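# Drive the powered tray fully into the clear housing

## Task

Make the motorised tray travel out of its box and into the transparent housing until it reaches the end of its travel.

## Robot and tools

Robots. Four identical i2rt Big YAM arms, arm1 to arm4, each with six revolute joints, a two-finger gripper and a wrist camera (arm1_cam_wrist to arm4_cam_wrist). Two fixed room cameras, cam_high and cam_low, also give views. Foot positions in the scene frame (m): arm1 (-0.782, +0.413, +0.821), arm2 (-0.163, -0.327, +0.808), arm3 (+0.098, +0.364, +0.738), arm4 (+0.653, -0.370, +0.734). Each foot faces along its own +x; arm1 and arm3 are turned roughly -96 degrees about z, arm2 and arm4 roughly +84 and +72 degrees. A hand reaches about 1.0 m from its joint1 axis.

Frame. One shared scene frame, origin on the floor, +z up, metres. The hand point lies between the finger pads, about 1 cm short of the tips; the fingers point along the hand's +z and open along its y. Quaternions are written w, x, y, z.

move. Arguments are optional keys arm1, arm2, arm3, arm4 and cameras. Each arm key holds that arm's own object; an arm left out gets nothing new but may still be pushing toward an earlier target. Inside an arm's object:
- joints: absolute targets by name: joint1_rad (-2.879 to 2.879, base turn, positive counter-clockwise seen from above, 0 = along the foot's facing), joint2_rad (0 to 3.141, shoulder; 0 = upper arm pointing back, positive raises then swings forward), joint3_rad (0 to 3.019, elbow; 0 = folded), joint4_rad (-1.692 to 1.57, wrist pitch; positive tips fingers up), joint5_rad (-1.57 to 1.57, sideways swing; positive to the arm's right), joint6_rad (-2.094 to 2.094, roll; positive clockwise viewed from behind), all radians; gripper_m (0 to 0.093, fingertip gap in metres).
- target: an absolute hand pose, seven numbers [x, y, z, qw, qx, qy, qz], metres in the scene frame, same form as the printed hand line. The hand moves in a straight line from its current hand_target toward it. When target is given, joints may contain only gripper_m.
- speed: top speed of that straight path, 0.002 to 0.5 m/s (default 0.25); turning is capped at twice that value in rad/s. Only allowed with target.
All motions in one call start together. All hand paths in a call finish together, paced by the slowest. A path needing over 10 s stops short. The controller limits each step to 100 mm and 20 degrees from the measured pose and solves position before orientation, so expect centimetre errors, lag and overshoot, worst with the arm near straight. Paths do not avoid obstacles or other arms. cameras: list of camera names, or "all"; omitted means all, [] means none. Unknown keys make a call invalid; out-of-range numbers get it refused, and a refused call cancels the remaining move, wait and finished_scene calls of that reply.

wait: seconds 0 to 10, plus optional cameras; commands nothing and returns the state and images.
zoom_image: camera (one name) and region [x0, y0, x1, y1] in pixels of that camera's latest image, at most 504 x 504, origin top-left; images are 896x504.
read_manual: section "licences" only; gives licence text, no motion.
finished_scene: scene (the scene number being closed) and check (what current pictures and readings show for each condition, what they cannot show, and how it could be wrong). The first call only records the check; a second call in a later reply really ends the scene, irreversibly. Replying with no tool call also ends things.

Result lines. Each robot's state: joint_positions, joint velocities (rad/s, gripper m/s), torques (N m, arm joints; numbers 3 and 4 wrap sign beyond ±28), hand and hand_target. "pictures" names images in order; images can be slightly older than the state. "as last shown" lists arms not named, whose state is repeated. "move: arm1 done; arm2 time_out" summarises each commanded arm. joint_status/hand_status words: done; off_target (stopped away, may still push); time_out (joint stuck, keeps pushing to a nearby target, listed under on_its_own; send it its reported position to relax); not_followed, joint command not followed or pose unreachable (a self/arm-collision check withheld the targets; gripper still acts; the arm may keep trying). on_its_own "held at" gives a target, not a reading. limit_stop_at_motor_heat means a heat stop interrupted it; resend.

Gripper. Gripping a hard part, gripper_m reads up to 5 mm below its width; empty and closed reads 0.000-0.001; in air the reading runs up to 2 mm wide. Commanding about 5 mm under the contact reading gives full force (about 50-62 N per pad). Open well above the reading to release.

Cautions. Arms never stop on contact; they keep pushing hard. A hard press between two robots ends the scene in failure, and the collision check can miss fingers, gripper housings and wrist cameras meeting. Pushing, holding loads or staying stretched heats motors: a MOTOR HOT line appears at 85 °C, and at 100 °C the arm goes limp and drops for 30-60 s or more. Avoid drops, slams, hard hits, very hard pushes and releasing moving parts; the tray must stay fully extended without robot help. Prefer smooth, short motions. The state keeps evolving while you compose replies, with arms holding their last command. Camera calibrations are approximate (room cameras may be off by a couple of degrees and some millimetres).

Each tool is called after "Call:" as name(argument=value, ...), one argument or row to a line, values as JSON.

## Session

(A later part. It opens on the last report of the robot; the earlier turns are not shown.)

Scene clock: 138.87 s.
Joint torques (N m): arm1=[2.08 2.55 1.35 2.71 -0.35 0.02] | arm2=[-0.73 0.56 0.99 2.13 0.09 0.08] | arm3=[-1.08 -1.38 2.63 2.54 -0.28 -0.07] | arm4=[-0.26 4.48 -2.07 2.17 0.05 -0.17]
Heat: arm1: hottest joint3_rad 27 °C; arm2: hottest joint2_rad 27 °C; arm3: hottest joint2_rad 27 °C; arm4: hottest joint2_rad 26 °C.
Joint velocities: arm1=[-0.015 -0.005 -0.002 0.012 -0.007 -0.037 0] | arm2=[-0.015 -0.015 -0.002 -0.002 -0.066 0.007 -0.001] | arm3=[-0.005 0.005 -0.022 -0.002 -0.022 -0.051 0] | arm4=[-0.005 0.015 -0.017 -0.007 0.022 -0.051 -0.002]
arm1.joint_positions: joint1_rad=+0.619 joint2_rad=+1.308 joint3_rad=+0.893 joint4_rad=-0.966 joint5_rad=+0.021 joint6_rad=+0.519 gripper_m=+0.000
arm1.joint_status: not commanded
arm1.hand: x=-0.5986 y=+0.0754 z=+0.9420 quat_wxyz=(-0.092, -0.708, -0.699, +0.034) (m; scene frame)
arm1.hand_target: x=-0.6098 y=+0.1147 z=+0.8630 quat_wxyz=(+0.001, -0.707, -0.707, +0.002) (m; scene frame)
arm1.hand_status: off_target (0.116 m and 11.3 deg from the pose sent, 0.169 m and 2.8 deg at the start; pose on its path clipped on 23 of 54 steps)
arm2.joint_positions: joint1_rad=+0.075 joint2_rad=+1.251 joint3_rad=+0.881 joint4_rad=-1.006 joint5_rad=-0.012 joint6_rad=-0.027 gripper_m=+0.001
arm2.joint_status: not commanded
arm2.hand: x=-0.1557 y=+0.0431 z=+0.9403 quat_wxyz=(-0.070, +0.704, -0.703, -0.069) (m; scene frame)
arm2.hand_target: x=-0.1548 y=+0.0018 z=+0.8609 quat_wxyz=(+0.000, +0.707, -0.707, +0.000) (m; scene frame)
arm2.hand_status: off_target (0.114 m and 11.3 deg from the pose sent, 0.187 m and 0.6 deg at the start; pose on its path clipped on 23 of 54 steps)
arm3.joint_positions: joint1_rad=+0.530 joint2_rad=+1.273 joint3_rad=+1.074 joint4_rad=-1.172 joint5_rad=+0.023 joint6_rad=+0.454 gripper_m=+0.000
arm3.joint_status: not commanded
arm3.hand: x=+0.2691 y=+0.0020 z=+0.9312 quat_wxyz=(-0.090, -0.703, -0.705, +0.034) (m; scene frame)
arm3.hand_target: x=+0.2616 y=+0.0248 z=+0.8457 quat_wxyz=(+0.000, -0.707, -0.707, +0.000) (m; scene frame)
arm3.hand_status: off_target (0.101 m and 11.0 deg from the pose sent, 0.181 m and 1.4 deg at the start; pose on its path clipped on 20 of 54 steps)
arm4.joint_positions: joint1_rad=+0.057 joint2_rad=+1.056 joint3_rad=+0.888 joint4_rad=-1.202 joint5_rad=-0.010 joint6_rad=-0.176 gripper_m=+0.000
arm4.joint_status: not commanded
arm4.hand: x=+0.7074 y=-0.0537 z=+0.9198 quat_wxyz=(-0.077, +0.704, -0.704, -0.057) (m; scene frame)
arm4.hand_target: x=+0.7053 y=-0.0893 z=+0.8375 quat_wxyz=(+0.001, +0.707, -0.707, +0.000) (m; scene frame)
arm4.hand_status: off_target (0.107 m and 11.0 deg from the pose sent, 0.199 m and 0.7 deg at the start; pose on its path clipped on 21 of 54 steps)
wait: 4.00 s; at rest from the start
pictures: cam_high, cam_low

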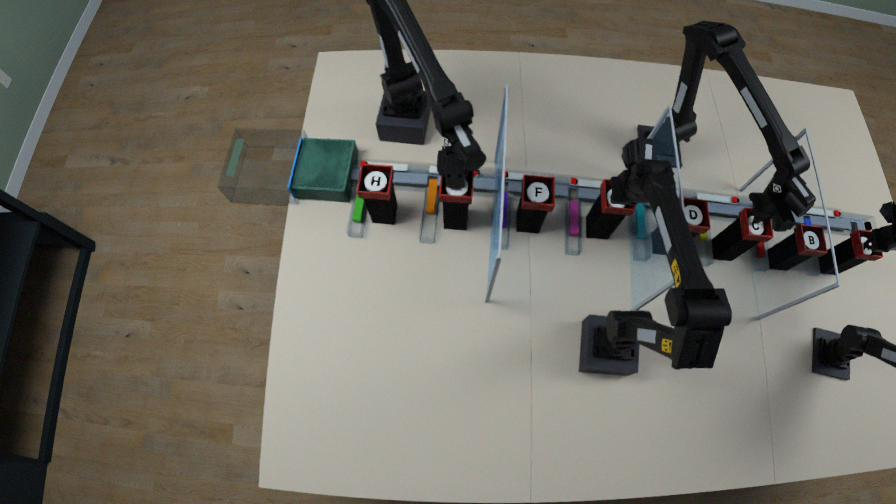

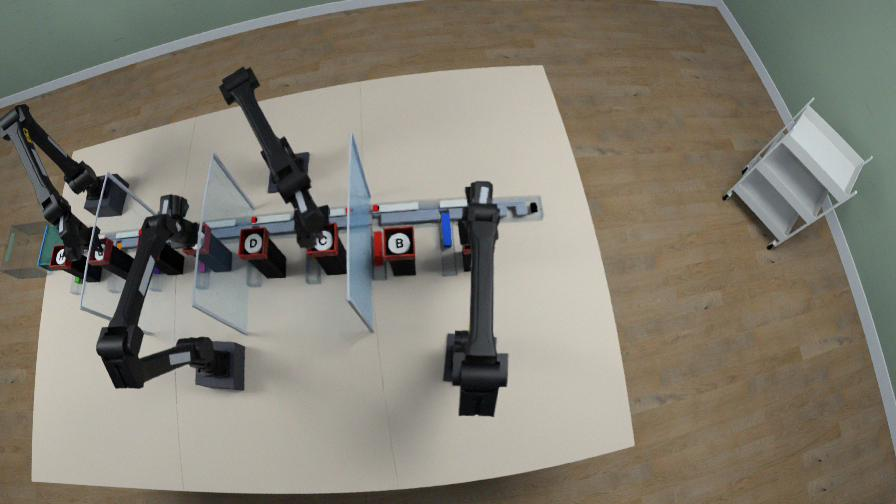

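Call:
wait(
  seconds=3,
  cameras=["cam_high"],
)

Call:
zoom_image(
  camera="cam_high",
  region=[340, 150, 600, 260],
)

Call:
wait(
  seconds=3,
  cameras=["cam_high", "cam_low"],
)

Call:
zoom_image(
  camera="cam_high",
  region=[340, 150, 600, 260],
)

Call:
zoom_image(
  camera="cam_high",
  region=[620, 170, 800, 270],
)

Call:
zoom_image(
  camera="cam_low",
  region=[180, 180, 560, 300],
)

Scene clock: 142.13 s.
Joint torques (N m): arm1=[2.08 2.55 1.4 2.73 -0.34 0.02] | arm2=[-0.67 0.56 1.03 2.09 0.08 0.07] | arm3=[-0.97 -1.38 2.66 2.55 -0.27 -0.05] | arm4=[-0.26 4.48 -2.06 2.17 0.05 -0.16]
Heat: arm1: hottest joint3_rad 27 °C; arm2: hottest joint2_rad 27 °C; arm3: hottest joint2_rad 27 °C; arm4: hottest joint2_rad 26 °C.
Joint velocities: arm1=[0.005 -0.005 0.002 0.002 -0.081 -0.051 0] | arm2=[0.005 0.005 0.022 -0.002 0.007 -0.007 0] | arm3=[-0.005 -0.005 0.002 -0.007 -0.022 0.051 0] | arm4=[-0.005 0.005 -0.002 -0.007 -0.022 -0.051 -0.002]
arm1.joint_positions: joint1_rad=+0.619 joint2_rad=+1.308 joint3_rad=+0.893 joint4_rad=-0.966 joint5_rad=+0.021 joint6_rad=+0.519 gripper_m=+0.000
arm1.joint_status: not commanded
arm1.hand: x=-0.5986 y=+0.0754 z=+0.9420 quat_wxyz=(-0.092, -0.708, -0.699, +0.034) (m; scene frame)
arm1.hand_target: x=-0.6098 y=+0.1147 z=+0.8630 quat_wxyz=(+0.001, -0.707, -0.707, +0.002) (m; scene frame)
arm1.hand_status: off_target (0.116 m and 11.3 deg from the pose sent, 0.169 m and 2.8 deg at the start; pose on its path clipped on 23 of 54 steps)
arm2.joint_positions: joint1_rad=+0.075 joint2_rad=+1.251 joint3_rad=+0.881 joint4_rad=-1.006 joint5_rad=-0.012 joint6_rad=-0.027 gripper_m=+0.001
arm2.joint_status: not commanded
arm2.hand: x=-0.1557 y=+0.0431 z=+0.9403 quat_wxyz=(-0.070, +0.704, -0.703, -0.069) (m; scene frame)
arm2.hand_target: x=-0.1548 y=+0.0018 z=+0.8609 quat_wxyz=(+0.000, +0.707, -0.707, +0.000) (m; scene frame)
arm2.hand_status: off_target (0.114 m and 11.3 deg from the pose sent, 0.187 m and 0.6 deg at the start; pose on its path clipped on 23 of 54 steps)
arm3.joint_positions: joint1_rad=+0.530 joint2_rad=+1.273 joint3_rad=+1.074 joint4_rad=-1.172 joint5_rad=+0.023 joint6_rad=+0.454 gripper_m=+0.000
arm3.joint_status: not commanded
arm3.hand: x=+0.2691 y=+0.0020 z=+0.9312 quat_wxyz=(-0.090, -0.703, -0.705, +0.034) (m; scene frame)
arm3.hand_target: x=+0.2616 y=+0.0248 z=+0.8457 quat_wxyz=(+0.000, -0.707, -0.707, +0.000) (m; scene frame)
arm3.hand_status: off_target (0.101 m and 11.0 deg from the pose sent, 0.181 m and 1.4 deg at the start; pose on its path clipped on 20 of 54 steps)
arm4.joint_positions: joint1_rad=+0.057 joint2_rad=+1.056 joint3_rad=+0.888 joint4_rad=-1.202 joint5_rad=-0.010 joint6_rad=-0.176 gripper_m=+0.000
arm4.joint_status: not commanded
arm4.hand: x=+0.7074 y=-0.0537 z=+0.9198 quat_wxyz=(-0.077, +0.704, -0.704, -0.057) (m; scene frame)
arm4.hand_target: x=+0.7053 y=-0.0893 z=+0.8375 quat_wxyz=(+0.001, +0.707, -0.707, +0.000) (m; scene frame)
arm4.hand_status: off_target (0.107 m and 11.0 deg from the pose sent, 0.199 m and 0.7 deg at the start; pose on its path clipped on 21 of 54 steps)
wait: 3.00 s; at rest from the start
pictures: cam_high

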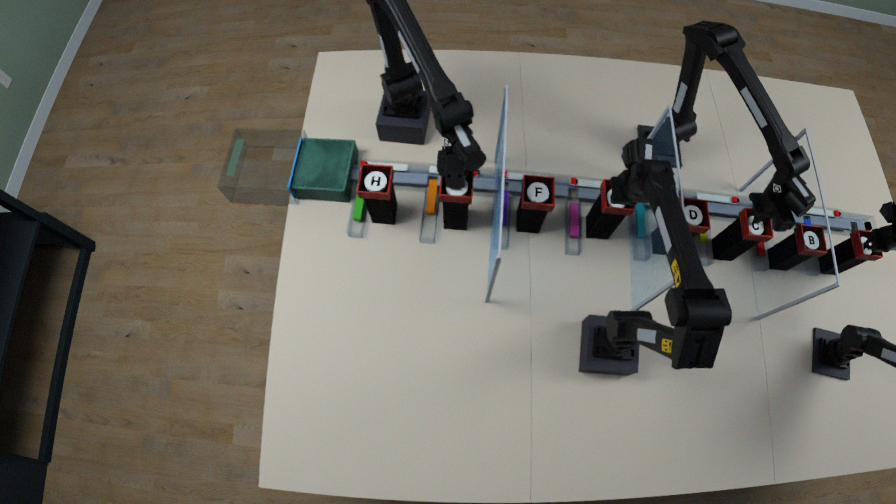

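Scaled by 1.938 from the camera's 896x504 image, which has a finer 1280x720 frame.

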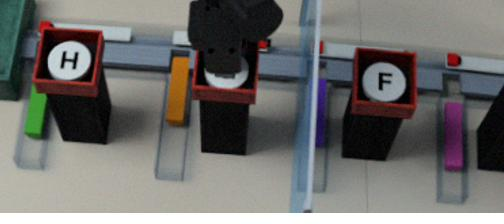

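Scene clock: 145.13 s.
Joint torques (N m): arm1=[2.14 2.49 1.39 2.69 -0.34 0.01] | arm2=[-0.44 0.73 0.95 2.13 0.07 0.07] | arm3=[-1.03 -1.44 2.65 2.51 -0.27 -0.05] | arm4=[-0.26 4.48 -2.06 2.17 0.05 -0.17]
Heat: arm1: hottest joint3_rad 27 °C; arm2: hottest joint2_rad 27 °C; arm3: hottest joint2_rad 27 °C; arm4: hottest joint2_rad 26 °C.
Joint velocities: arm1=[-0.015 0.015 0.007 -0.017 -0.022 -0.007 0] | arm2=[-0.015 -0.005 0.007 0.002 0.022 0.081 0.001] | arm3=[-0.005 -0.005 -0.007 0.002 0.007 -0.022 0] | arm4=[-0.005 -0.015 0.002 0.002 -0.007 0.066 -0.001]
arm1.joint_positions: joint1_rad=+0.619 joint2_rad=+1.308 joint3_rad=+0.893 joint4_rad=-0.966 joint5_rad=+0.021 joint6_rad=+0.519 gripper_m=+0.000
arm1.joint_status: not commanded
arm1.hand: x=-0.5986 y=+0.0754 z=+0.9420 quat_wxyz=(-0.092, -0.708, -0.699, +0.034) (m; scene frame)
arm1.hand_target: x=-0.6098 y=+0.1147 z=+0.8630 quat_wxyz=(+0.001, -0.707, -0.707, +0.002) (m; scene frame)
arm1.hand_status: off_target (0.116 m and 11.3 deg from the pose sent, 0.169 m and 2.8 deg at the start; pose on its path clipped on 23 of 54 steps)
arm2.joint_positions: joint1_rad=+0.075 joint2_rad=+1.251 joint3_rad=+0.881 joint4_rad=-1.006 joint5_rad=-0.012 joint6_rad=-0.027 gripper_m=+0.001
arm2.joint_status: not commanded
arm2.hand: x=-0.1557 y=+0.0431 z=+0.9403 quat_wxyz=(-0.070, +0.704, -0.703, -0.069) (m; scene frame)
arm2.hand_target: x=-0.1548 y=+0.0018 z=+0.8609 quat_wxyz=(+0.000, +0.707, -0.707, +0.000) (m; scene frame)
arm2.hand_status: off_target (0.114 m and 11.3 deg from the pose sent, 0.187 m and 0.6 deg at the start; pose on its path clipped on 23 of 54 steps)
arm3.joint_positions: joint1_rad=+0.530 joint2_rad=+1.273 joint3_rad=+1.074 joint4_rad=-1.172 joint5_rad=+0.023 joint6_rad=+0.454 gripper_m=+0.000
arm3.joint_status: not commanded
arm3.hand: x=+0.2691 y=+0.0020 z=+0.9312 quat_wxyz=(-0.090, -0.703, -0.705, +0.034) (m; scene frame)
arm3.hand_target: x=+0.2616 y=+0.0248 z=+0.8457 quat_wxyz=(+0.000, -0.707, -0.707, +0.000) (m; scene frame)
arm3.hand_status: off_target (0.101 m and 11.0 deg from the pose sent, 0.181 m and 1.4 deg at the start; pose on its path clipped on 20 of 54 steps)
arm4.joint_positions: joint1_rad=+0.057 joint2_rad=+1.056 joint3_rad=+0.888 joint4_rad=-1.202 joint5_rad=-0.010 joint6_rad=-0.176 gripper_m=+0.000
arm4.joint_status: not commanded
arm4.hand: x=+0.7074 y=-0.0537 z=+0.9198 quat_wxyz=(-0.077, +0.704, -0.704, -0.057) (m; scene frame)
arm4.hand_target: x=+0.7053 y=-0.0893 z=+0.8375 quat_wxyz=(+0.001, +0.707, -0.707, +0.000) (m; scene frame)
arm4.hand_status: off_target (0.107 m and 11.0 deg from the pose sent, 0.199 m and 0.7 deg at the start; pose on its path clipped on 21 of 54 steps)
wait: 3.00 s; at rest by 0.27 s
pictures: cam_high, cam_low

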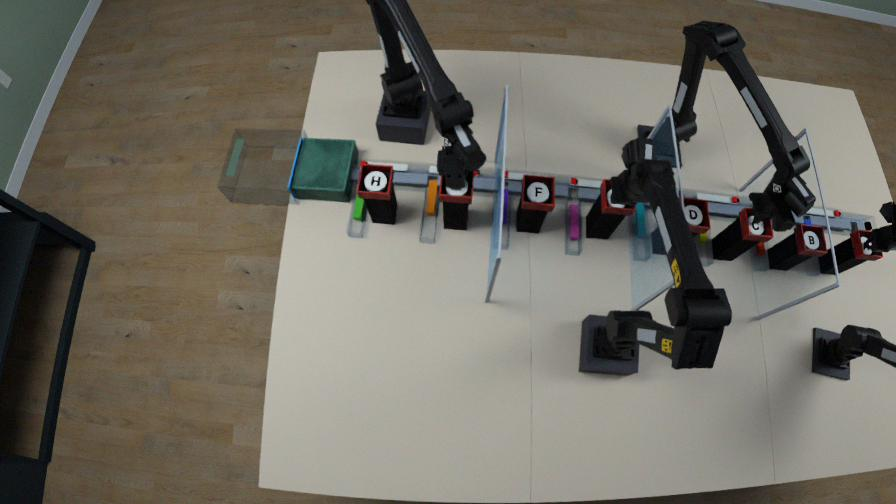

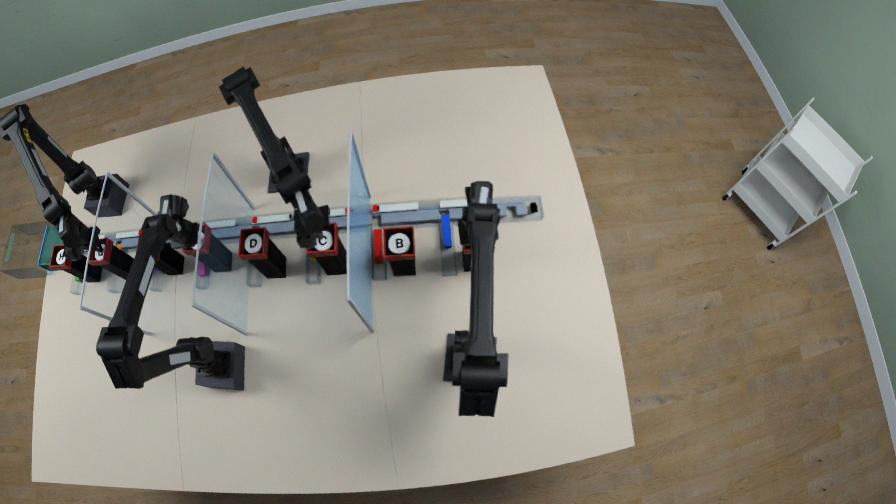

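Scaled by 1.938 from the camera's 896x504 image, which has a finer 1280x720 frame.

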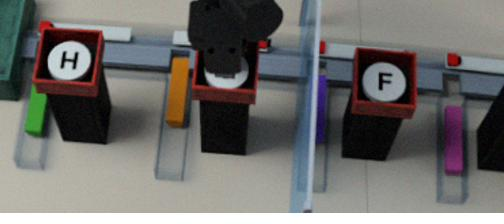

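Scaled by 2.800 from the camera's 896x504 image, which has a finer 1280x720 frame.

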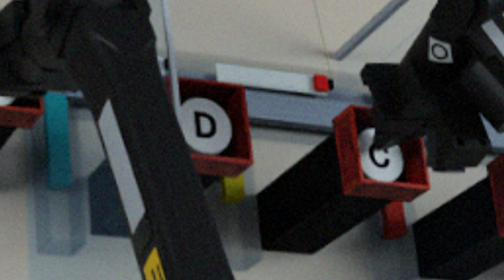

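Scaled by 1.326 from the camera's 896x504 image, which has a finer 1280x720 frame.

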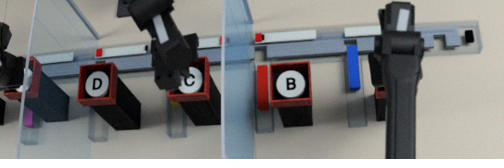

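Call:
wait(
  seconds=2.5,
  cameras=["cam_high", "cam_low"],
)

Call:
zoom_image(
  camera="cam_high",
  region=[340, 150, 600, 260],
)

Call:
zoom_image(
  camera="cam_high",
  region=[620, 170, 800, 270],
)

Call:
zoom_image(
  camera="cam_low",
  region=[180, 180, 560, 300],
)

Scene clock: 147.90 s.
Joint torques (N m): arm1=[2.26 2.49 1.36 2.66 -0.35 0.02] | arm2=[-0.62 0.73 1.01 2.22 0.07 0.09] | arm3=[-1.03 -1.38 2.66 2.55 -0.26 -0.06] | arm4=[-0.26 4.54 -2.07 2.17 0.05 -0.17]
Heat: arm1: hottest joint3_rad 27 °C; arm2: hottest joint2_rad 27 °C; arm3: hottest joint2_rad 27 °C; arm4: hottest joint2_rad 26 °C.
Joint velocities: arm1=[0.005 0.005 -0.002 0.002 -0.051 -0.022 0.001] | arm2=[-0.015 -0.005 -0.002 0.012 -0.022 -0.007 -0.001] | arm3=[0.015 -0.005 0.007 -0.012 0.007 -0.037 0] | arm4=[-0.005 -0.024 0.002 -0.007 0.007 -0.037 -0.001]
arm1.joint_positions: joint1_rad=+0.619 joint2_rad=+1.308 joint3_rad=+0.893 joint4_rad=-0.966 joint5_rad=+0.021 joint6_rad=+0.519 gripper_m=+0.000
arm1.joint_status: not commanded
arm1.hand: x=-0.5986 y=+0.0754 z=+0.9420 quat_wxyz=(-0.092, -0.708, -0.699, +0.034) (m; scene frame)
arm1.hand_target: x=-0.6098 y=+0.1147 z=+0.8630 quat_wxyz=(+0.001, -0.707, -0.707, +0.002) (m; scene frame)
arm1.hand_status: off_target (0.116 m and 11.3 deg from the pose sent, 0.169 m and 2.8 deg at the start; pose on its path clipped on 23 of 54 steps)
arm2.joint_positions: joint1_rad=+0.075 joint2_rad=+1.251 joint3_rad=+0.881 joint4_rad=-1.006 joint5_rad=-0.012 joint6_rad=-0.027 gripper_m=+0.001
arm2.joint_status: not commanded
arm2.hand: x=-0.1557 y=+0.0431 z=+0.9403 quat_wxyz=(-0.070, +0.704, -0.703, -0.069) (m; scene frame)
arm2.hand_target: x=-0.1548 y=+0.0018 z=+0.8609 quat_wxyz=(+0.000, +0.707, -0.707, +0.000) (m; scene frame)
arm2.hand_status: off_target (0.114 m and 11.3 deg from the pose sent, 0.187 m and 0.6 deg at the start; pose on its path clipped on 23 of 54 steps)
arm3.joint_positions: joint1_rad=+0.530 joint2_rad=+1.273 joint3_rad=+1.074 joint4_rad=-1.172 joint5_rad=+0.023 joint6_rad=+0.454 gripper_m=+0.000
arm3.joint_status: not commanded
arm3.hand: x=+0.2691 y=+0.0020 z=+0.9312 quat_wxyz=(-0.090, -0.703, -0.705, +0.034) (m; scene frame)
arm3.hand_target: x=+0.2616 y=+0.0248 z=+0.8457 quat_wxyz=(+0.000, -0.707, -0.707, +0.000) (m; scene frame)
arm3.hand_status: off_target (0.101 m and 11.0 deg from the pose sent, 0.181 m and 1.4 deg at the start; pose on its path clipped on 20 of 54 steps)
arm4.joint_positions: joint1_rad=+0.057 joint2_rad=+1.056 joint3_rad=+0.888 joint4_rad=-1.202 joint5_rad=-0.010 joint6_rad=-0.176 gripper_m=+0.000
arm4.joint_status: not commanded
arm4.hand: x=+0.7074 y=-0.0537 z=+0.9198 quat_wxyz=(-0.077, +0.704, -0.704, -0.057) (m; scene frame)
arm4.hand_target: x=+0.7053 y=-0.0893 z=+0.8375 quat_wxyz=(+0.001, +0.707, -0.707, +0.000) (m; scene frame)
arm4.hand_status: off_target (0.107 m and 11.0 deg from the pose sent, 0.199 m and 0.7 deg at the start; pose on its path clipped on 21 of 54 steps)
wait: 2.50 s; at rest from the start
pictures: cam_high, cam_low

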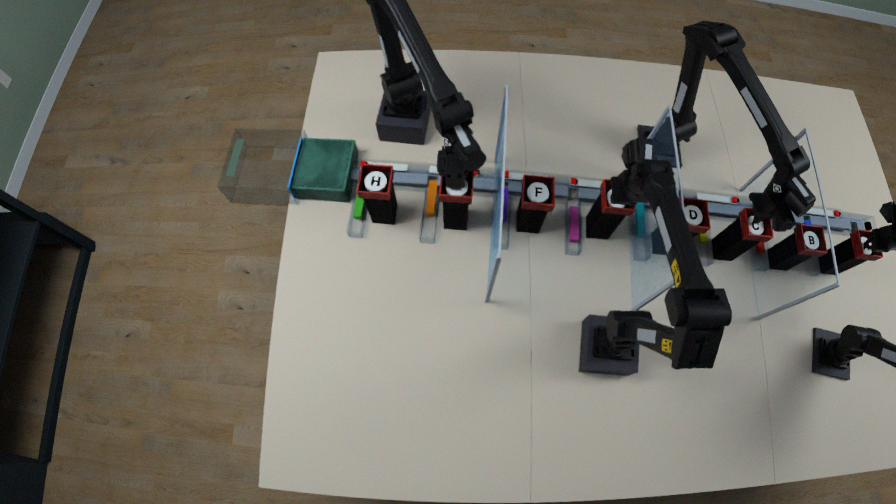

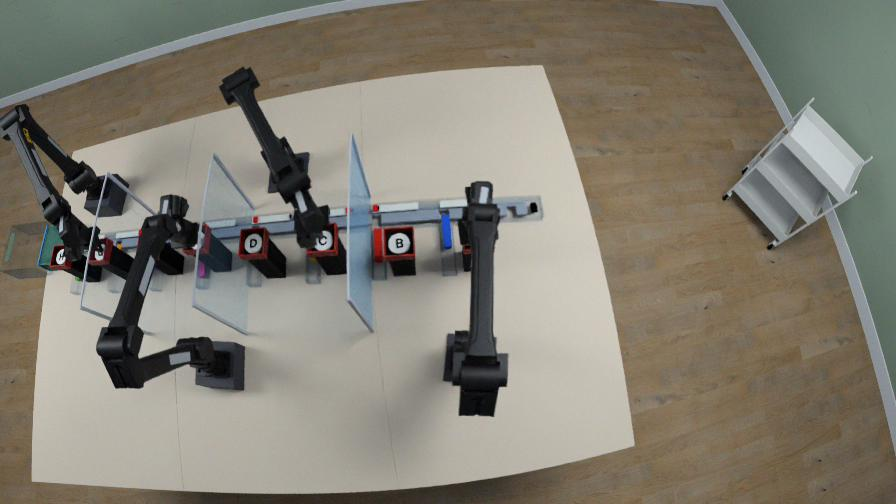

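Scaled by 1.938 from the camera's 896x504 image, which has a finer 1280x720 frame.

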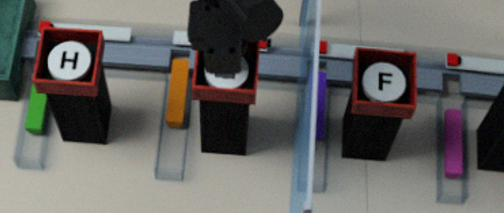

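Scaled by 2.800 from the camera's 896x504 image, which has a finer 1280x720 frame.

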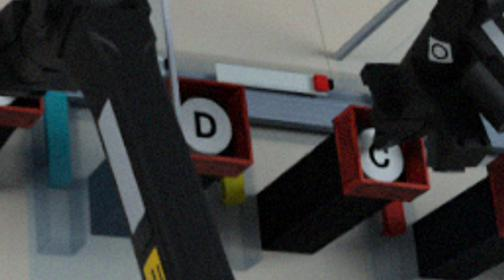

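Scaled by 1.326 from the camera's 896x504 image, which has a finer 1280x720 frame.

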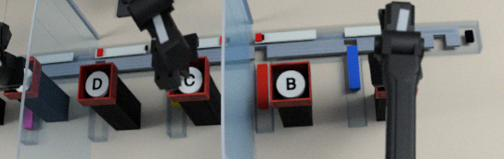

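Call:
wait(
  seconds=1,
  cameras=["cam_high", "cam_low"],
)

Call:
zoom_image(
  camera="cam_high",
  region=[340, 150, 600, 260],
)

Call:
zoom_image(
  camera="cam_high",
  region=[620, 170, 800, 270],
)

Call:
zoom_image(
  camera="cam_low",
  region=[180, 180, 560, 300],
)

Scene clock: 149.70 s.
Joint torques (N m): arm1=[2.14 2.43 1.39 2.71 -0.34 0.02] | arm2=[-0.56 0.5 0.98 2.24 0.06 0.05] | arm3=[-1.03 -1.44 2.65 2.55 -0.27 -0.06] | arm4=[-0.26 4.48 -2.06 2.18 0.05 -0.17]
Heat: arm1: hottest joint3_rad 27 °C; arm2: hottest joint2_rad 27 °C; arm3: hottest joint2_rad 27 °C; arm4: hottest joint2_rad 26 °C.
Joint velocities: arm1=[-0.015 0.015 0.012 -0.012 0.007 -0.037 0] | arm2=[-0.015 -0.015 -0.002 -0.012 0.037 -0.022 0] | arm3=[0.005 -0.015 0.007 0.002 -0.037 -0.037 0] | arm4=[0.005 0.005 0.002 -0.007 -0.022 -0.037 -0.001]
arm1.joint_positions: joint1_rad=+0.619 joint2_rad=+1.308 joint3_rad=+0.893 joint4_rad=-0.966 joint5_rad=+0.021 joint6_rad=+0.519 gripper_m=+0.000
arm1.joint_status: not commanded
arm1.hand: x=-0.5986 y=+0.0754 z=+0.9420 quat_wxyz=(-0.092, -0.708, -0.699, +0.034) (m; scene frame)
arm1.hand_target: x=-0.6098 y=+0.1147 z=+0.8630 quat_wxyz=(+0.001, -0.707, -0.707, +0.002) (m; scene frame)
arm1.hand_status: off_target (0.116 m and 11.3 deg from the pose sent, 0.169 m and 2.8 deg at the start; pose on its path clipped on 23 of 54 steps)
arm2.joint_positions: joint1_rad=+0.075 joint2_rad=+1.251 joint3_rad=+0.881 joint4_rad=-1.006 joint5_rad=-0.012 joint6_rad=-0.027 gripper_m=+0.001
arm2.joint_status: not commanded
arm2.hand: x=-0.1557 y=+0.0431 z=+0.9403 quat_wxyz=(-0.070, +0.704, -0.703, -0.069) (m; scene frame)
arm2.hand_target: x=-0.1548 y=+0.0018 z=+0.8609 quat_wxyz=(+0.000, +0.707, -0.707, +0.000) (m; scene frame)
arm2.hand_status: off_target (0.114 m and 11.3 deg from the pose sent, 0.187 m and 0.6 deg at the start; pose on its path clipped on 23 of 54 steps)
arm3.joint_positions: joint1_rad=+0.530 joint2_rad=+1.273 joint3_rad=+1.074 joint4_rad=-1.172 joint5_rad=+0.023 joint6_rad=+0.454 gripper_m=+0.000
arm3.joint_status: not commanded
arm3.hand: x=+0.2691 y=+0.0020 z=+0.9312 quat_wxyz=(-0.090, -0.703, -0.705, +0.034) (m; scene frame)
arm3.hand_target: x=+0.2616 y=+0.0248 z=+0.8457 quat_wxyz=(+0.000, -0.707, -0.707, +0.000) (m; scene frame)
arm3.hand_status: off_target (0.101 m and 11.0 deg from the pose sent, 0.181 m and 1.4 deg at the start; pose on its path clipped on 20 of 54 steps)
arm4.joint_positions: joint1_rad=+0.057 joint2_rad=+1.056 joint3_rad=+0.888 joint4_rad=-1.202 joint5_rad=-0.010 joint6_rad=-0.176 gripper_m=+0.000
arm4.joint_status: not commanded
arm4.hand: x=+0.7074 y=-0.0537 z=+0.9198 quat_wxyz=(-0.077, +0.704, -0.704, -0.057) (m; scene frame)
arm4.hand_target: x=+0.7053 y=-0.0893 z=+0.8375 quat_wxyz=(+0.001, +0.707, -0.707, +0.000) (m; scene frame)
arm4.hand_status: off_target (0.107 m and 11.0 deg from the pose sent, 0.199 m and 0.7 deg at the start; pose on its path clipped on 21 of 54 steps)
wait: 1.00 s; at rest from the start
pictures: cam_high, cam_low

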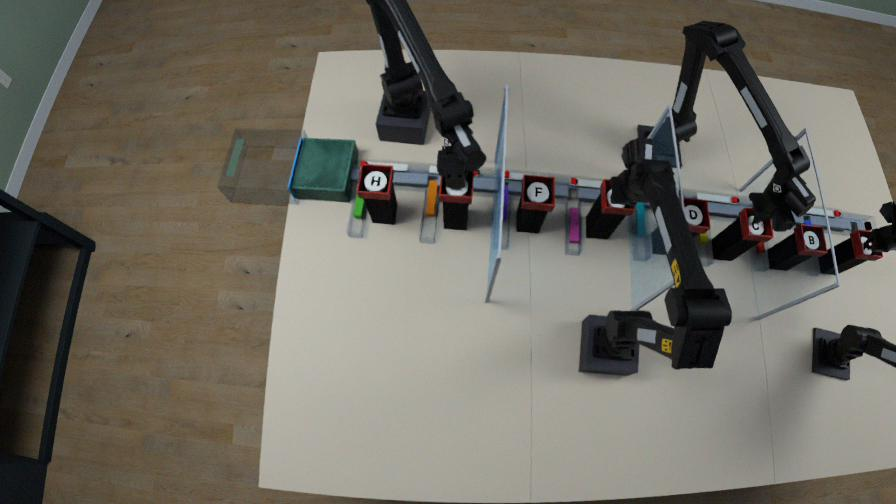

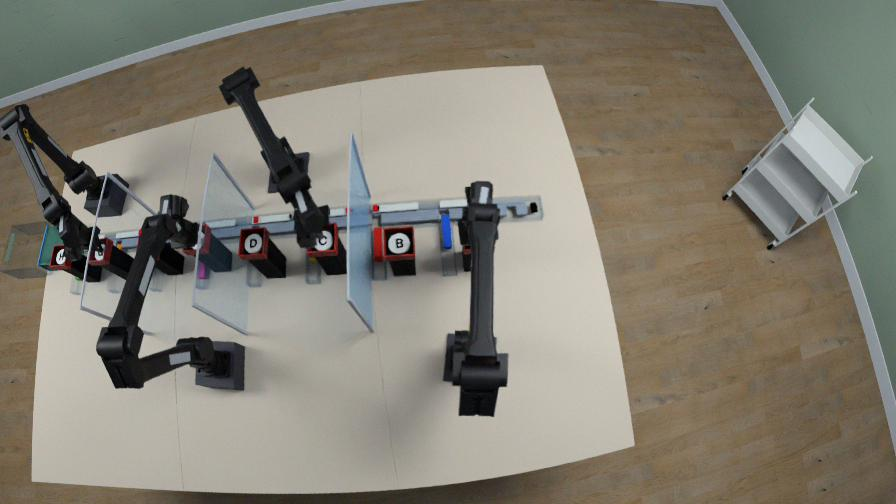

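Scaled by 1.938 from the camera's 896x504 image, which has a finer 1280x720 frame.

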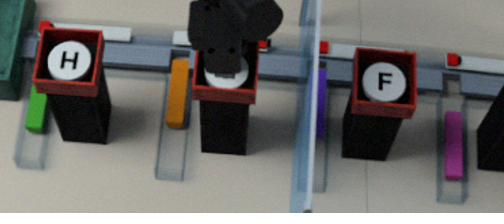

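Scaled by 2.800 from the camera's 896x504 image, which has a finer 1280x720 frame.

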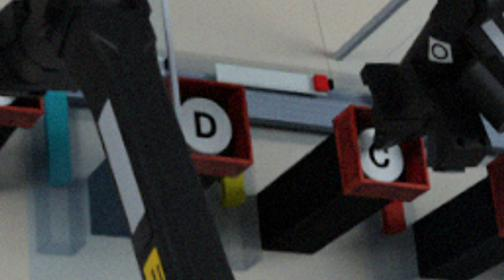

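Scaled by 1.326 from the camera's 896x504 image, which has a finer 1280x720 frame.

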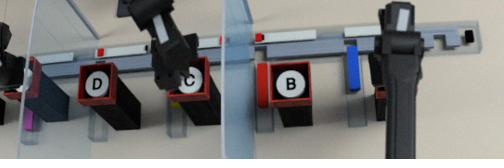

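Call:
wait(
  seconds=3,
  cameras=["cam_high"],
)

Call:
zoom_image(
  camera="cam_high",
  region=[620, 170, 800, 270],
)

Call:
zoom_image(
  camera="cam_high",
  region=[340, 150, 600, 260],
)

Scene clock: 152.80 s.
Joint torques (N m): arm1=[2.14 2.37 1.37 2.73 -0.34 0.01] | arm2=[-0.73 0.56 1.03 2.29 0.03 0.05] | arm3=[-0.97 -1.38 2.65 2.51 -0.28 -0.06] | arm4=[-0.26 4.48 -2.07 2.17 0.05 -0.17]
Heat: arm1: hottest joint3_rad 27 °C; arm2: hottest joint2_rad 27 °C; arm3: hottest joint2_rad 27 °C; arm4: hottest joint2_rad 26 °C.
Joint velocities: arm1=[-0.005 -0.005 -0.007 -0.002 0.022 -0.095 -0.001] | arm2=[-0.005 -0.015 -0.022 0.002 0.007 0.022 0] | arm3=[-0.015 -0.005 -0.002 0.002 -0.022 -0.037 0.001] | arm4=[-0.015 0.005 -0.002 -0.002 0.037 0.007 0]
arm1.joint_positions: joint1_rad=+0.619 joint2_rad=+1.308 joint3_rad=+0.893 joint4_rad=-0.966 joint5_rad=+0.021 joint6_rad=+0.519 gripper_m=+0.000
arm1.joint_status: not commanded
arm1.hand: x=-0.5986 y=+0.0754 z=+0.9420 quat_wxyz=(-0.092, -0.708, -0.699, +0.034) (m; scene frame)
arm1.hand_target: x=-0.6098 y=+0.1147 z=+0.8630 quat_wxyz=(+0.001, -0.707, -0.707, +0.002) (m; scene frame)
arm1.hand_status: off_target (0.116 m and 11.3 deg from the pose sent, 0.169 m and 2.8 deg at the start; pose on its path clipped on 23 of 54 steps)
arm2.joint_positions: joint1_rad=+0.075 joint2_rad=+1.251 joint3_rad=+0.881 joint4_rad=-1.006 joint5_rad=-0.012 joint6_rad=-0.027 gripper_m=+0.001
arm2.joint_status: not commanded
arm2.hand: x=-0.1557 y=+0.0431 z=+0.9403 quat_wxyz=(-0.070, +0.704, -0.703, -0.069) (m; scene frame)
arm2.hand_target: x=-0.1548 y=+0.0018 z=+0.8609 quat_wxyz=(+0.000, +0.707, -0.707, +0.000) (m; scene frame)
arm2.hand_status: off_target (0.114 m and 11.3 deg from the pose sent, 0.187 m and 0.6 deg at the start; pose on its path clipped on 23 of 54 steps)
arm3.joint_positions: joint1_rad=+0.530 joint2_rad=+1.273 joint3_rad=+1.074 joint4_rad=-1.172 joint5_rad=+0.023 joint6_rad=+0.454 gripper_m=+0.000
arm3.joint_status: not commanded
arm3.hand: x=+0.2691 y=+0.0020 z=+0.9312 quat_wxyz=(-0.090, -0.703, -0.705, +0.034) (m; scene frame)
arm3.hand_target: x=+0.2616 y=+0.0248 z=+0.8457 quat_wxyz=(+0.000, -0.707, -0.707, +0.000) (m; scene frame)
arm3.hand_status: off_target (0.101 m and 11.0 deg from the pose sent, 0.181 m and 1.4 deg at the start; pose on its path clipped on 20 of 54 steps)
arm4.joint_positions: joint1_rad=+0.057 joint2_rad=+1.056 joint3_rad=+0.888 joint4_rad=-1.202 joint5_rad=-0.010 joint6_rad=-0.176 gripper_m=+0.000
arm4.joint_status: not commanded
arm4.hand: x=+0.7074 y=-0.0537 z=+0.9198 quat_wxyz=(-0.077, +0.704, -0.704, -0.057) (m; scene frame)
arm4.hand_target: x=+0.7053 y=-0.0893 z=+0.8375 quat_wxyz=(+0.001, +0.707, -0.707, +0.000) (m; scene frame)
arm4.hand_status: off_target (0.107 m and 11.0 deg from the pose sent, 0.199 m and 0.7 deg at the start; pose on its path clipped on 21 of 54 steps)
wait: 3.00 s; at rest by 0.17 s
pictures: cam_high

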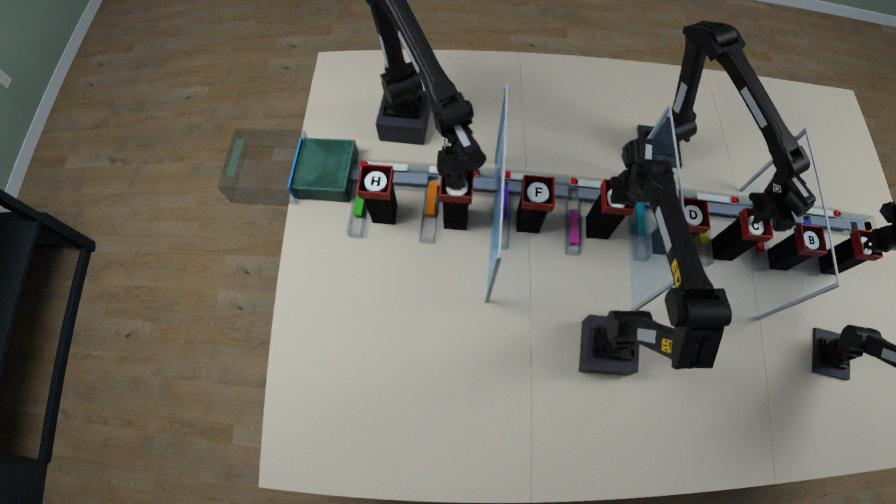

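Scaled by 2.800 from the camera's 896x504 image, which has a finer 1280x720 frame.

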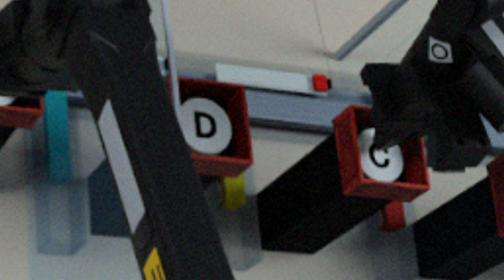

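Scaled by 1.938 from the camera's 896x504 image, which has a finer 1280x720 frame.

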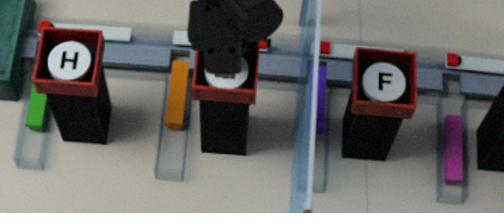

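Call:
wait(
  seconds=3,
  cameras=["cam_high"],
)

Call:
zoom_image(
  camera="cam_high",
  region=[340, 150, 840, 270],
)

Scene clock: 156.00 s.
Joint torques (N m): arm1=[2.14 2.55 1.35 2.69 -0.35 0.02] | arm2=[-0.56 0.32 0.96 2.17 0.06 0.08] | arm3=[-1.08 -1.44 2.65 2.54 -0.27 -0.06] | arm4=[-0.26 4.48 -2.06 2.18 0.05 -0.17]
Heat: arm1: hottest joint3_rad 27 °C; arm2: hottest joint2_rad 27 °C; arm3: hottest joint2_rad 27 °C; arm4: hottest joint2_rad 26 °C.
Joint velocities: arm1=[0.005 -0.015 -0.002 0.007 -0.007 -0.037 0.001] | arm2=[-0.005 -0.005 -0.002 -0.002 -0.037 -0.037 0] | arm3=[0.015 -0.015 -0.012 -0.012 -0.051 -0.022 -0.001] | arm4=[-0.005 0.005 -0.002 0.007 0.037 -0.007 0.001]
arm1.joint_positions: joint1_rad=+0.619 joint2_rad=+1.308 joint3_rad=+0.893 joint4_rad=-0.966 joint5_rad=+0.021 joint6_rad=+0.519 gripper_m=+0.000
arm1.joint_status: not commanded
arm1.hand: x=-0.5986 y=+0.0754 z=+0.9420 quat_wxyz=(-0.092, -0.708, -0.699, +0.034) (m; scene frame)
arm1.hand_target: x=-0.6098 y=+0.1147 z=+0.8630 quat_wxyz=(+0.001, -0.707, -0.707, +0.002) (m; scene frame)
arm1.hand_status: off_target (0.116 m and 11.3 deg from the pose sent, 0.169 m and 2.8 deg at the start; pose on its path clipped on 23 of 54 steps)
arm2.joint_positions: joint1_rad=+0.075 joint2_rad=+1.251 joint3_rad=+0.881 joint4_rad=-1.006 joint5_rad=-0.012 joint6_rad=-0.027 gripper_m=+0.001
arm2.joint_status: not commanded
arm2.hand: x=-0.1557 y=+0.0431 z=+0.9403 quat_wxyz=(-0.070, +0.704, -0.703, -0.069) (m; scene frame)
arm2.hand_target: x=-0.1548 y=+0.0018 z=+0.8609 quat_wxyz=(+0.000, +0.707, -0.707, +0.000) (m; scene frame)
arm2.hand_status: off_target (0.114 m and 11.3 deg from the pose sent, 0.187 m and 0.6 deg at the start; pose on its path clipped on 23 of 54 steps)
arm3.joint_positions: joint1_rad=+0.530 joint2_rad=+1.273 joint3_rad=+1.074 joint4_rad=-1.172 joint5_rad=+0.023 joint6_rad=+0.454 gripper_m=+0.000
arm3.joint_status: not commanded
arm3.hand: x=+0.2691 y=+0.0020 z=+0.9312 quat_wxyz=(-0.090, -0.703, -0.705, +0.034) (m; scene frame)
arm3.hand_target: x=+0.2616 y=+0.0248 z=+0.8457 quat_wxyz=(+0.000, -0.707, -0.707, +0.000) (m; scene frame)
arm3.hand_status: off_target (0.101 m and 11.0 deg from the pose sent, 0.181 m and 1.4 deg at the start; pose on its path clipped on 20 of 54 steps)
arm4.joint_positions: joint1_rad=+0.057 joint2_rad=+1.056 joint3_rad=+0.888 joint4_rad=-1.202 joint5_rad=-0.010 joint6_rad=-0.176 gripper_m=+0.000
arm4.joint_status: not commanded
arm4.hand: x=+0.7074 y=-0.0537 z=+0.9198 quat_wxyz=(-0.077, +0.704, -0.704, -0.057) (m; scene frame)
arm4.hand_target: x=+0.7053 y=-0.0893 z=+0.8375 quat_wxyz=(+0.001, +0.707, -0.707, +0.000) (m; scene frame)
arm4.hand_status: off_target (0.107 m and 11.0 deg from the pose sent, 0.199 m and 0.7 deg at the start; pose on its path clipped on 21 of 54 steps)
wait: 3.00 s; at rest by 0.07 s
pictures: cam_high

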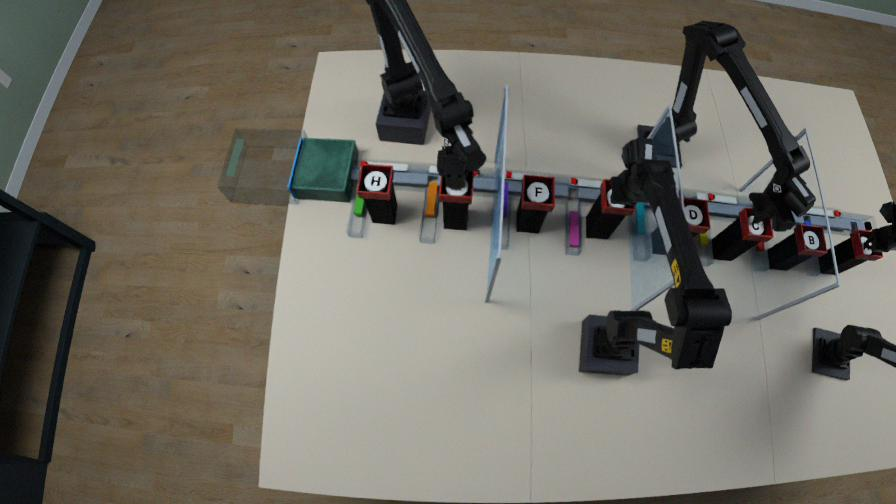

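Scaled by 1.008 from the camera's 896x504 image, which has a finer 1280x720 frame.

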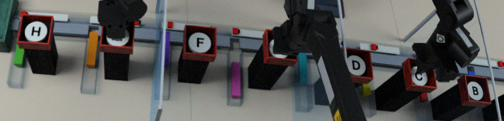

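Call:
zoom_image(
  camera="cam_high",
  region=[620, 170, 800, 270],
)

Call:
zoom_image(
  camera="cam_high",
  region=[340, 150, 600, 260],
)

Scaled by 2.800 from the camera's 896x504 image, which has a finer 1280x720 frame.

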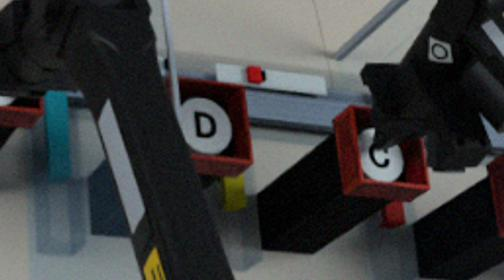

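Scaled by 1.938 from the camera's 896x504 image, which has a finer 1280x720 frame.

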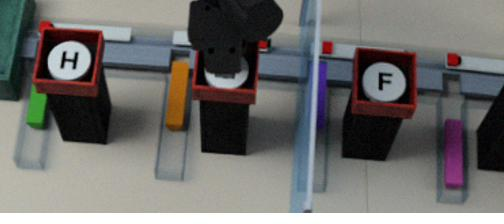

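Call:
move(
  arm2={"target": [-0.152, 0.06, 1.012, 0, 0.7071, -0.7071, 0], "speed": 0.4},
  arm3={"target": [0.275, -0.005, 1.02, 0, 0.7071, 0.7071, 0], "speed": 0.4},
  cameras=[],
)

Call:
move(
  arm2={"target": [-0.376, 0.075, 1.012, 0, 0.7071, -0.7071, 0], "speed": 0.4},
  arm3={"target": [0.051, -0.003, 1.02, 0, 0.7071, 0.7071, 0], "speed": 0.4},
  cameras=["arm2_cam_wrist", "arm3_cam_wrist"],
)

Scene clock: 159.27 s.
Joint torques (N m): arm1=[2.08 2.49 1.35 2.69 -0.35 0.01] | arm2=[-1.49 -10.23 13.81 -0.43 0.07 -0.02] | arm3=[-0.85 -12.45 15.01 0.03 -0.15 -0.04] | arm4=[-0.32 4.48 -2.06 2.17 0.05 -0.16]
Heat: arm1: hottest joint3_rad 27 °C; arm2: hottest joint2_rad 27 °C; arm3: hottest joint2_rad 27 °C; arm4: hottest joint2_rad 26 °C.
move: arm2 off_target; arm3 off_target
Joint velocities: arm1=[0.005 0.005 -0.002 -0.002 -0.051 0.022 0.001] | arm2=[0.005 -0.005 -0.032 -0.002 0.051 -0.022 -0.001] | arm3=[0.005 -0.015 -0.007 0.007 0.081 -0.007 0.001] | arm4=[-0.005 0.005 -0.012 0.002 0.037 -0.007 0]
arm1.joint_positions: joint1_rad=+0.619 joint2_rad=+1.308 joint3_rad=+0.893 joint4_rad=-0.966 joint5_rad=+0.021 joint6_rad=+0.519 gripper_m=+0.000
arm1.joint_status: not commanded
arm1.hand: x=-0.5986 y=+0.0754 z=+0.9420 quat_wxyz=(-0.092, -0.708, -0.699, +0.034) (m; scene frame)
arm1.hand_target: x=-0.6098 y=+0.1147 z=+0.8630 quat_wxyz=(+0.001, -0.707, -0.707, +0.002) (m; scene frame)
arm1.hand_status: not commanded
arm2.joint_positions: joint1_rad=+0.075 joint2_rad=+1.344 joint3_rad=+1.152 joint4_rad=-1.387 joint5_rad=-0.012 joint6_rad=-0.028 gripper_m=+0.001
arm2.joint_status: not commanded
arm2.hand: x=-0.1561 y=+0.0480 z=+1.0044 quat_wxyz=(+0.003, +0.707, -0.707, +0.001) (m; scene frame)
arm2.hand_target: x=-0.1518 y=+0.0600 z=+1.0120 quat_wxyz=(+0.000, +0.707, -0.707, +0.000) (m; scene frame)
arm2.hand_status: off_target (0.015 m and 0.4 deg from the pose sent, 0.074 m and 11.3 deg at the start)
arm3.joint_positions: joint1_rad=+0.530 joint2_rad=+1.376 joint3_rad=+1.398 joint4_rad=-1.595 joint5_rad=+0.019 joint6_rad=+0.455 gripper_m=+0.000
arm3.joint_status: not commanded
arm3.hand: x=+0.2679 y=+0.0033 z=+1.0128 quat_wxyz=(+0.005, -0.705, -0.709, +0.000) (m; scene frame)
arm3.hand_target: x=+0.2755 y=-0.0062 z=+1.0206 quat_wxyz=(+0.000, -0.707, -0.707, +0.000) (m; scene frame)
arm3.hand_status: off_target (0.013 m and 0.7 deg from the pose sent, 0.089 m and 11.0 deg at the start)
arm4.joint_positions: joint1_rad=+0.057 joint2_rad=+1.056 joint3_rad=+0.888 joint4_rad=-1.202 joint5_rad=-0.010 joint6_rad=-0.176 gripper_m=+0.000
arm4.joint_status: not commanded
arm4.hand: x=+0.7074 y=-0.0537 z=+0.9198 quat_wxyz=(-0.077, +0.704, -0.704, -0.057) (m; scene frame)
arm4.hand_target: x=+0.7053 y=-0.0893 z=+0.8375 quat_wxyz=(+0.001, +0.707, -0.707, +0.000) (m; scene frame)
arm4.hand_status: not commanded
pictures: none
No camera images: "cameras" was empty.

Scene clock: 161.03 s.
Joint torques (N m): arm1=[2.02 2.49 1.35 2.67 -0.33 0.01] | arm2=[-0.03 -13.16 14.16 -0.39 0.15 0.21] | arm3=[-2.43 -11.99 12.55 0.1 -0.21 -0.3] | arm4=[-0.26 4.48 -2.07 2.17 0.05 -0.17]
Heat: arm1: hottest joint3_rad 27 °C; arm2: hottest joint2_rad 27 °C; arm3: hottest joint2_rad 27 °C; arm4: hottest joint2_rad 26 °C.
move: arm2 off_target; arm3 done
Joint velocities: arm1=[0.015 0.005 -0.017 -0.017 0.007 0.022 0.001] | arm2=[0.005 0.005 -0.002 0.007 0.051 0.037 0.001] | arm3=[-0.024 -0.015 0.007 -0.007 -0.007 0.007 -0.001] | arm4=[0.015 -0.005 -0.007 0.002 -0.007 -0.037 0]
arm1, arm4: as last shown
arm2.joint_positions: joint1_rad=+0.576 joint2_rad=+1.514 joint3_rad=+1.335 joint4_rad=-1.396 joint5_rad=-0.006 joint6_rad=+0.468 gripper_m=+0.001
arm2.joint_status: not commanded
arm2.hand: x=-0.3673 y=+0.0664 z=+1.0052 quat_wxyz=(-0.001, +0.709, -0.705, +0.003) (m; scene frame)
arm2.hand_target: x=-0.3751 y=+0.0778 z=+1.0113 quat_wxyz=(-0.004, +0.707, -0.707, +0.000) (m; scene frame)
arm2.hand_status: off_target (0.014 m and 0.5 deg from the pose sent, 0.222 m and 0.4 deg at the start)
arm3.joint_positions: joint1_rad=-0.035 joint2_rad=+1.279 joint3_rad=+1.321 joint4_rad=-1.603 joint5_rad=-0.002 joint6_rad=-0.103 gripper_m=+0.000
arm3.joint_status: not commanded
arm3.hand: x=+0.0571 y=+0.0001 z=+1.0157 quat_wxyz=(-0.003, -0.707, -0.707, -0.006) (m; scene frame)
arm3.hand_target: x=+0.0531 y=-0.0019 z=+1.0202 quat_wxyz=(-0.004, -0.707, -0.707, -0.006) (m; scene frame)
arm3.hand_status: done (0.008 m and 0.7 deg from the pose sent, 0.217 m and 0.7 deg at the start)
pictures: arm2_cam_wrist, arm3_cam_wrist
camera_calibration:
arm2_cam_wrist: T_world_to_cam=[[0.999753, 0.0123708, 0.0184646, 0.345966], [-0.0010506, -0.803547, 0.59524, -0.541224], [0.0222008, -0.595113, -0.803336, 0.982865], [0, 0, 0, 1]] pos_world=[-0.36827, 0.145737, 1.10534]
arm3_cam_wrist: T_world_to_cam=[[-0.999884, 0.00256278, -0.0150084, 0.0714308], [-0.00685374, 0.804455, 0.593974, -0.600116], [0.0135958, 0.594008, -0.804344, 0.943913], [0, 0, 0, 1]] pos_world=[0.0544763, -0.0781089, 1.11676]

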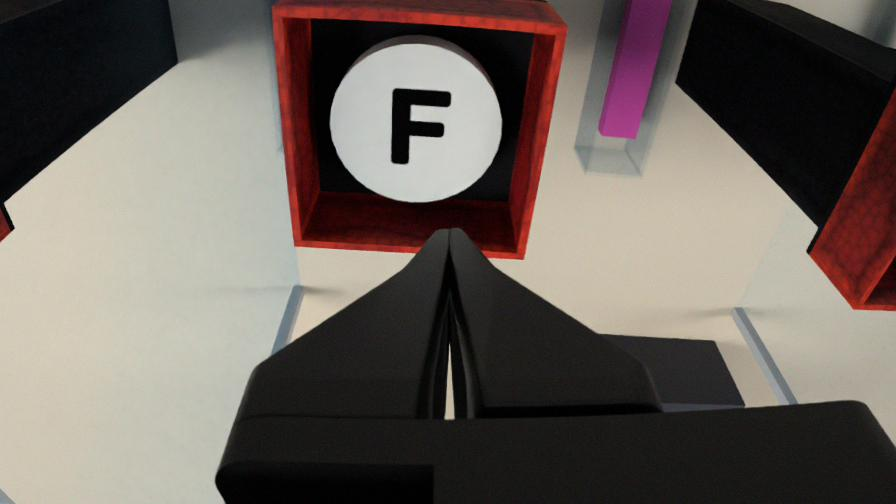

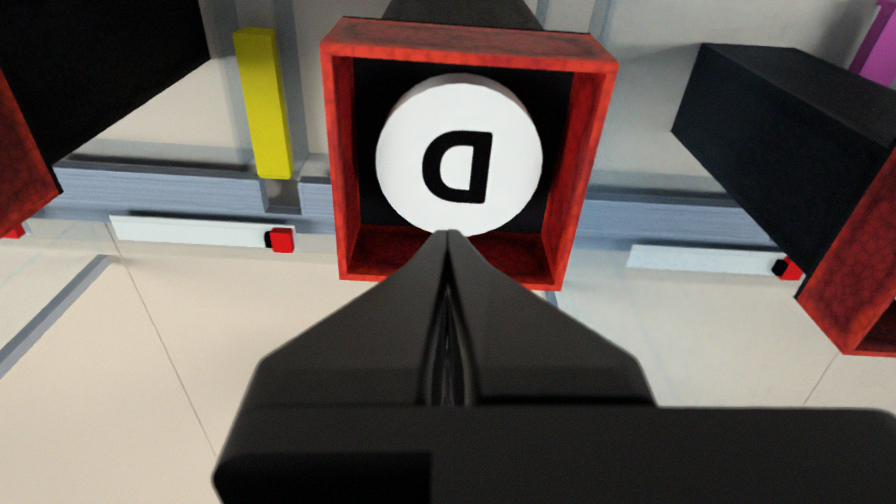

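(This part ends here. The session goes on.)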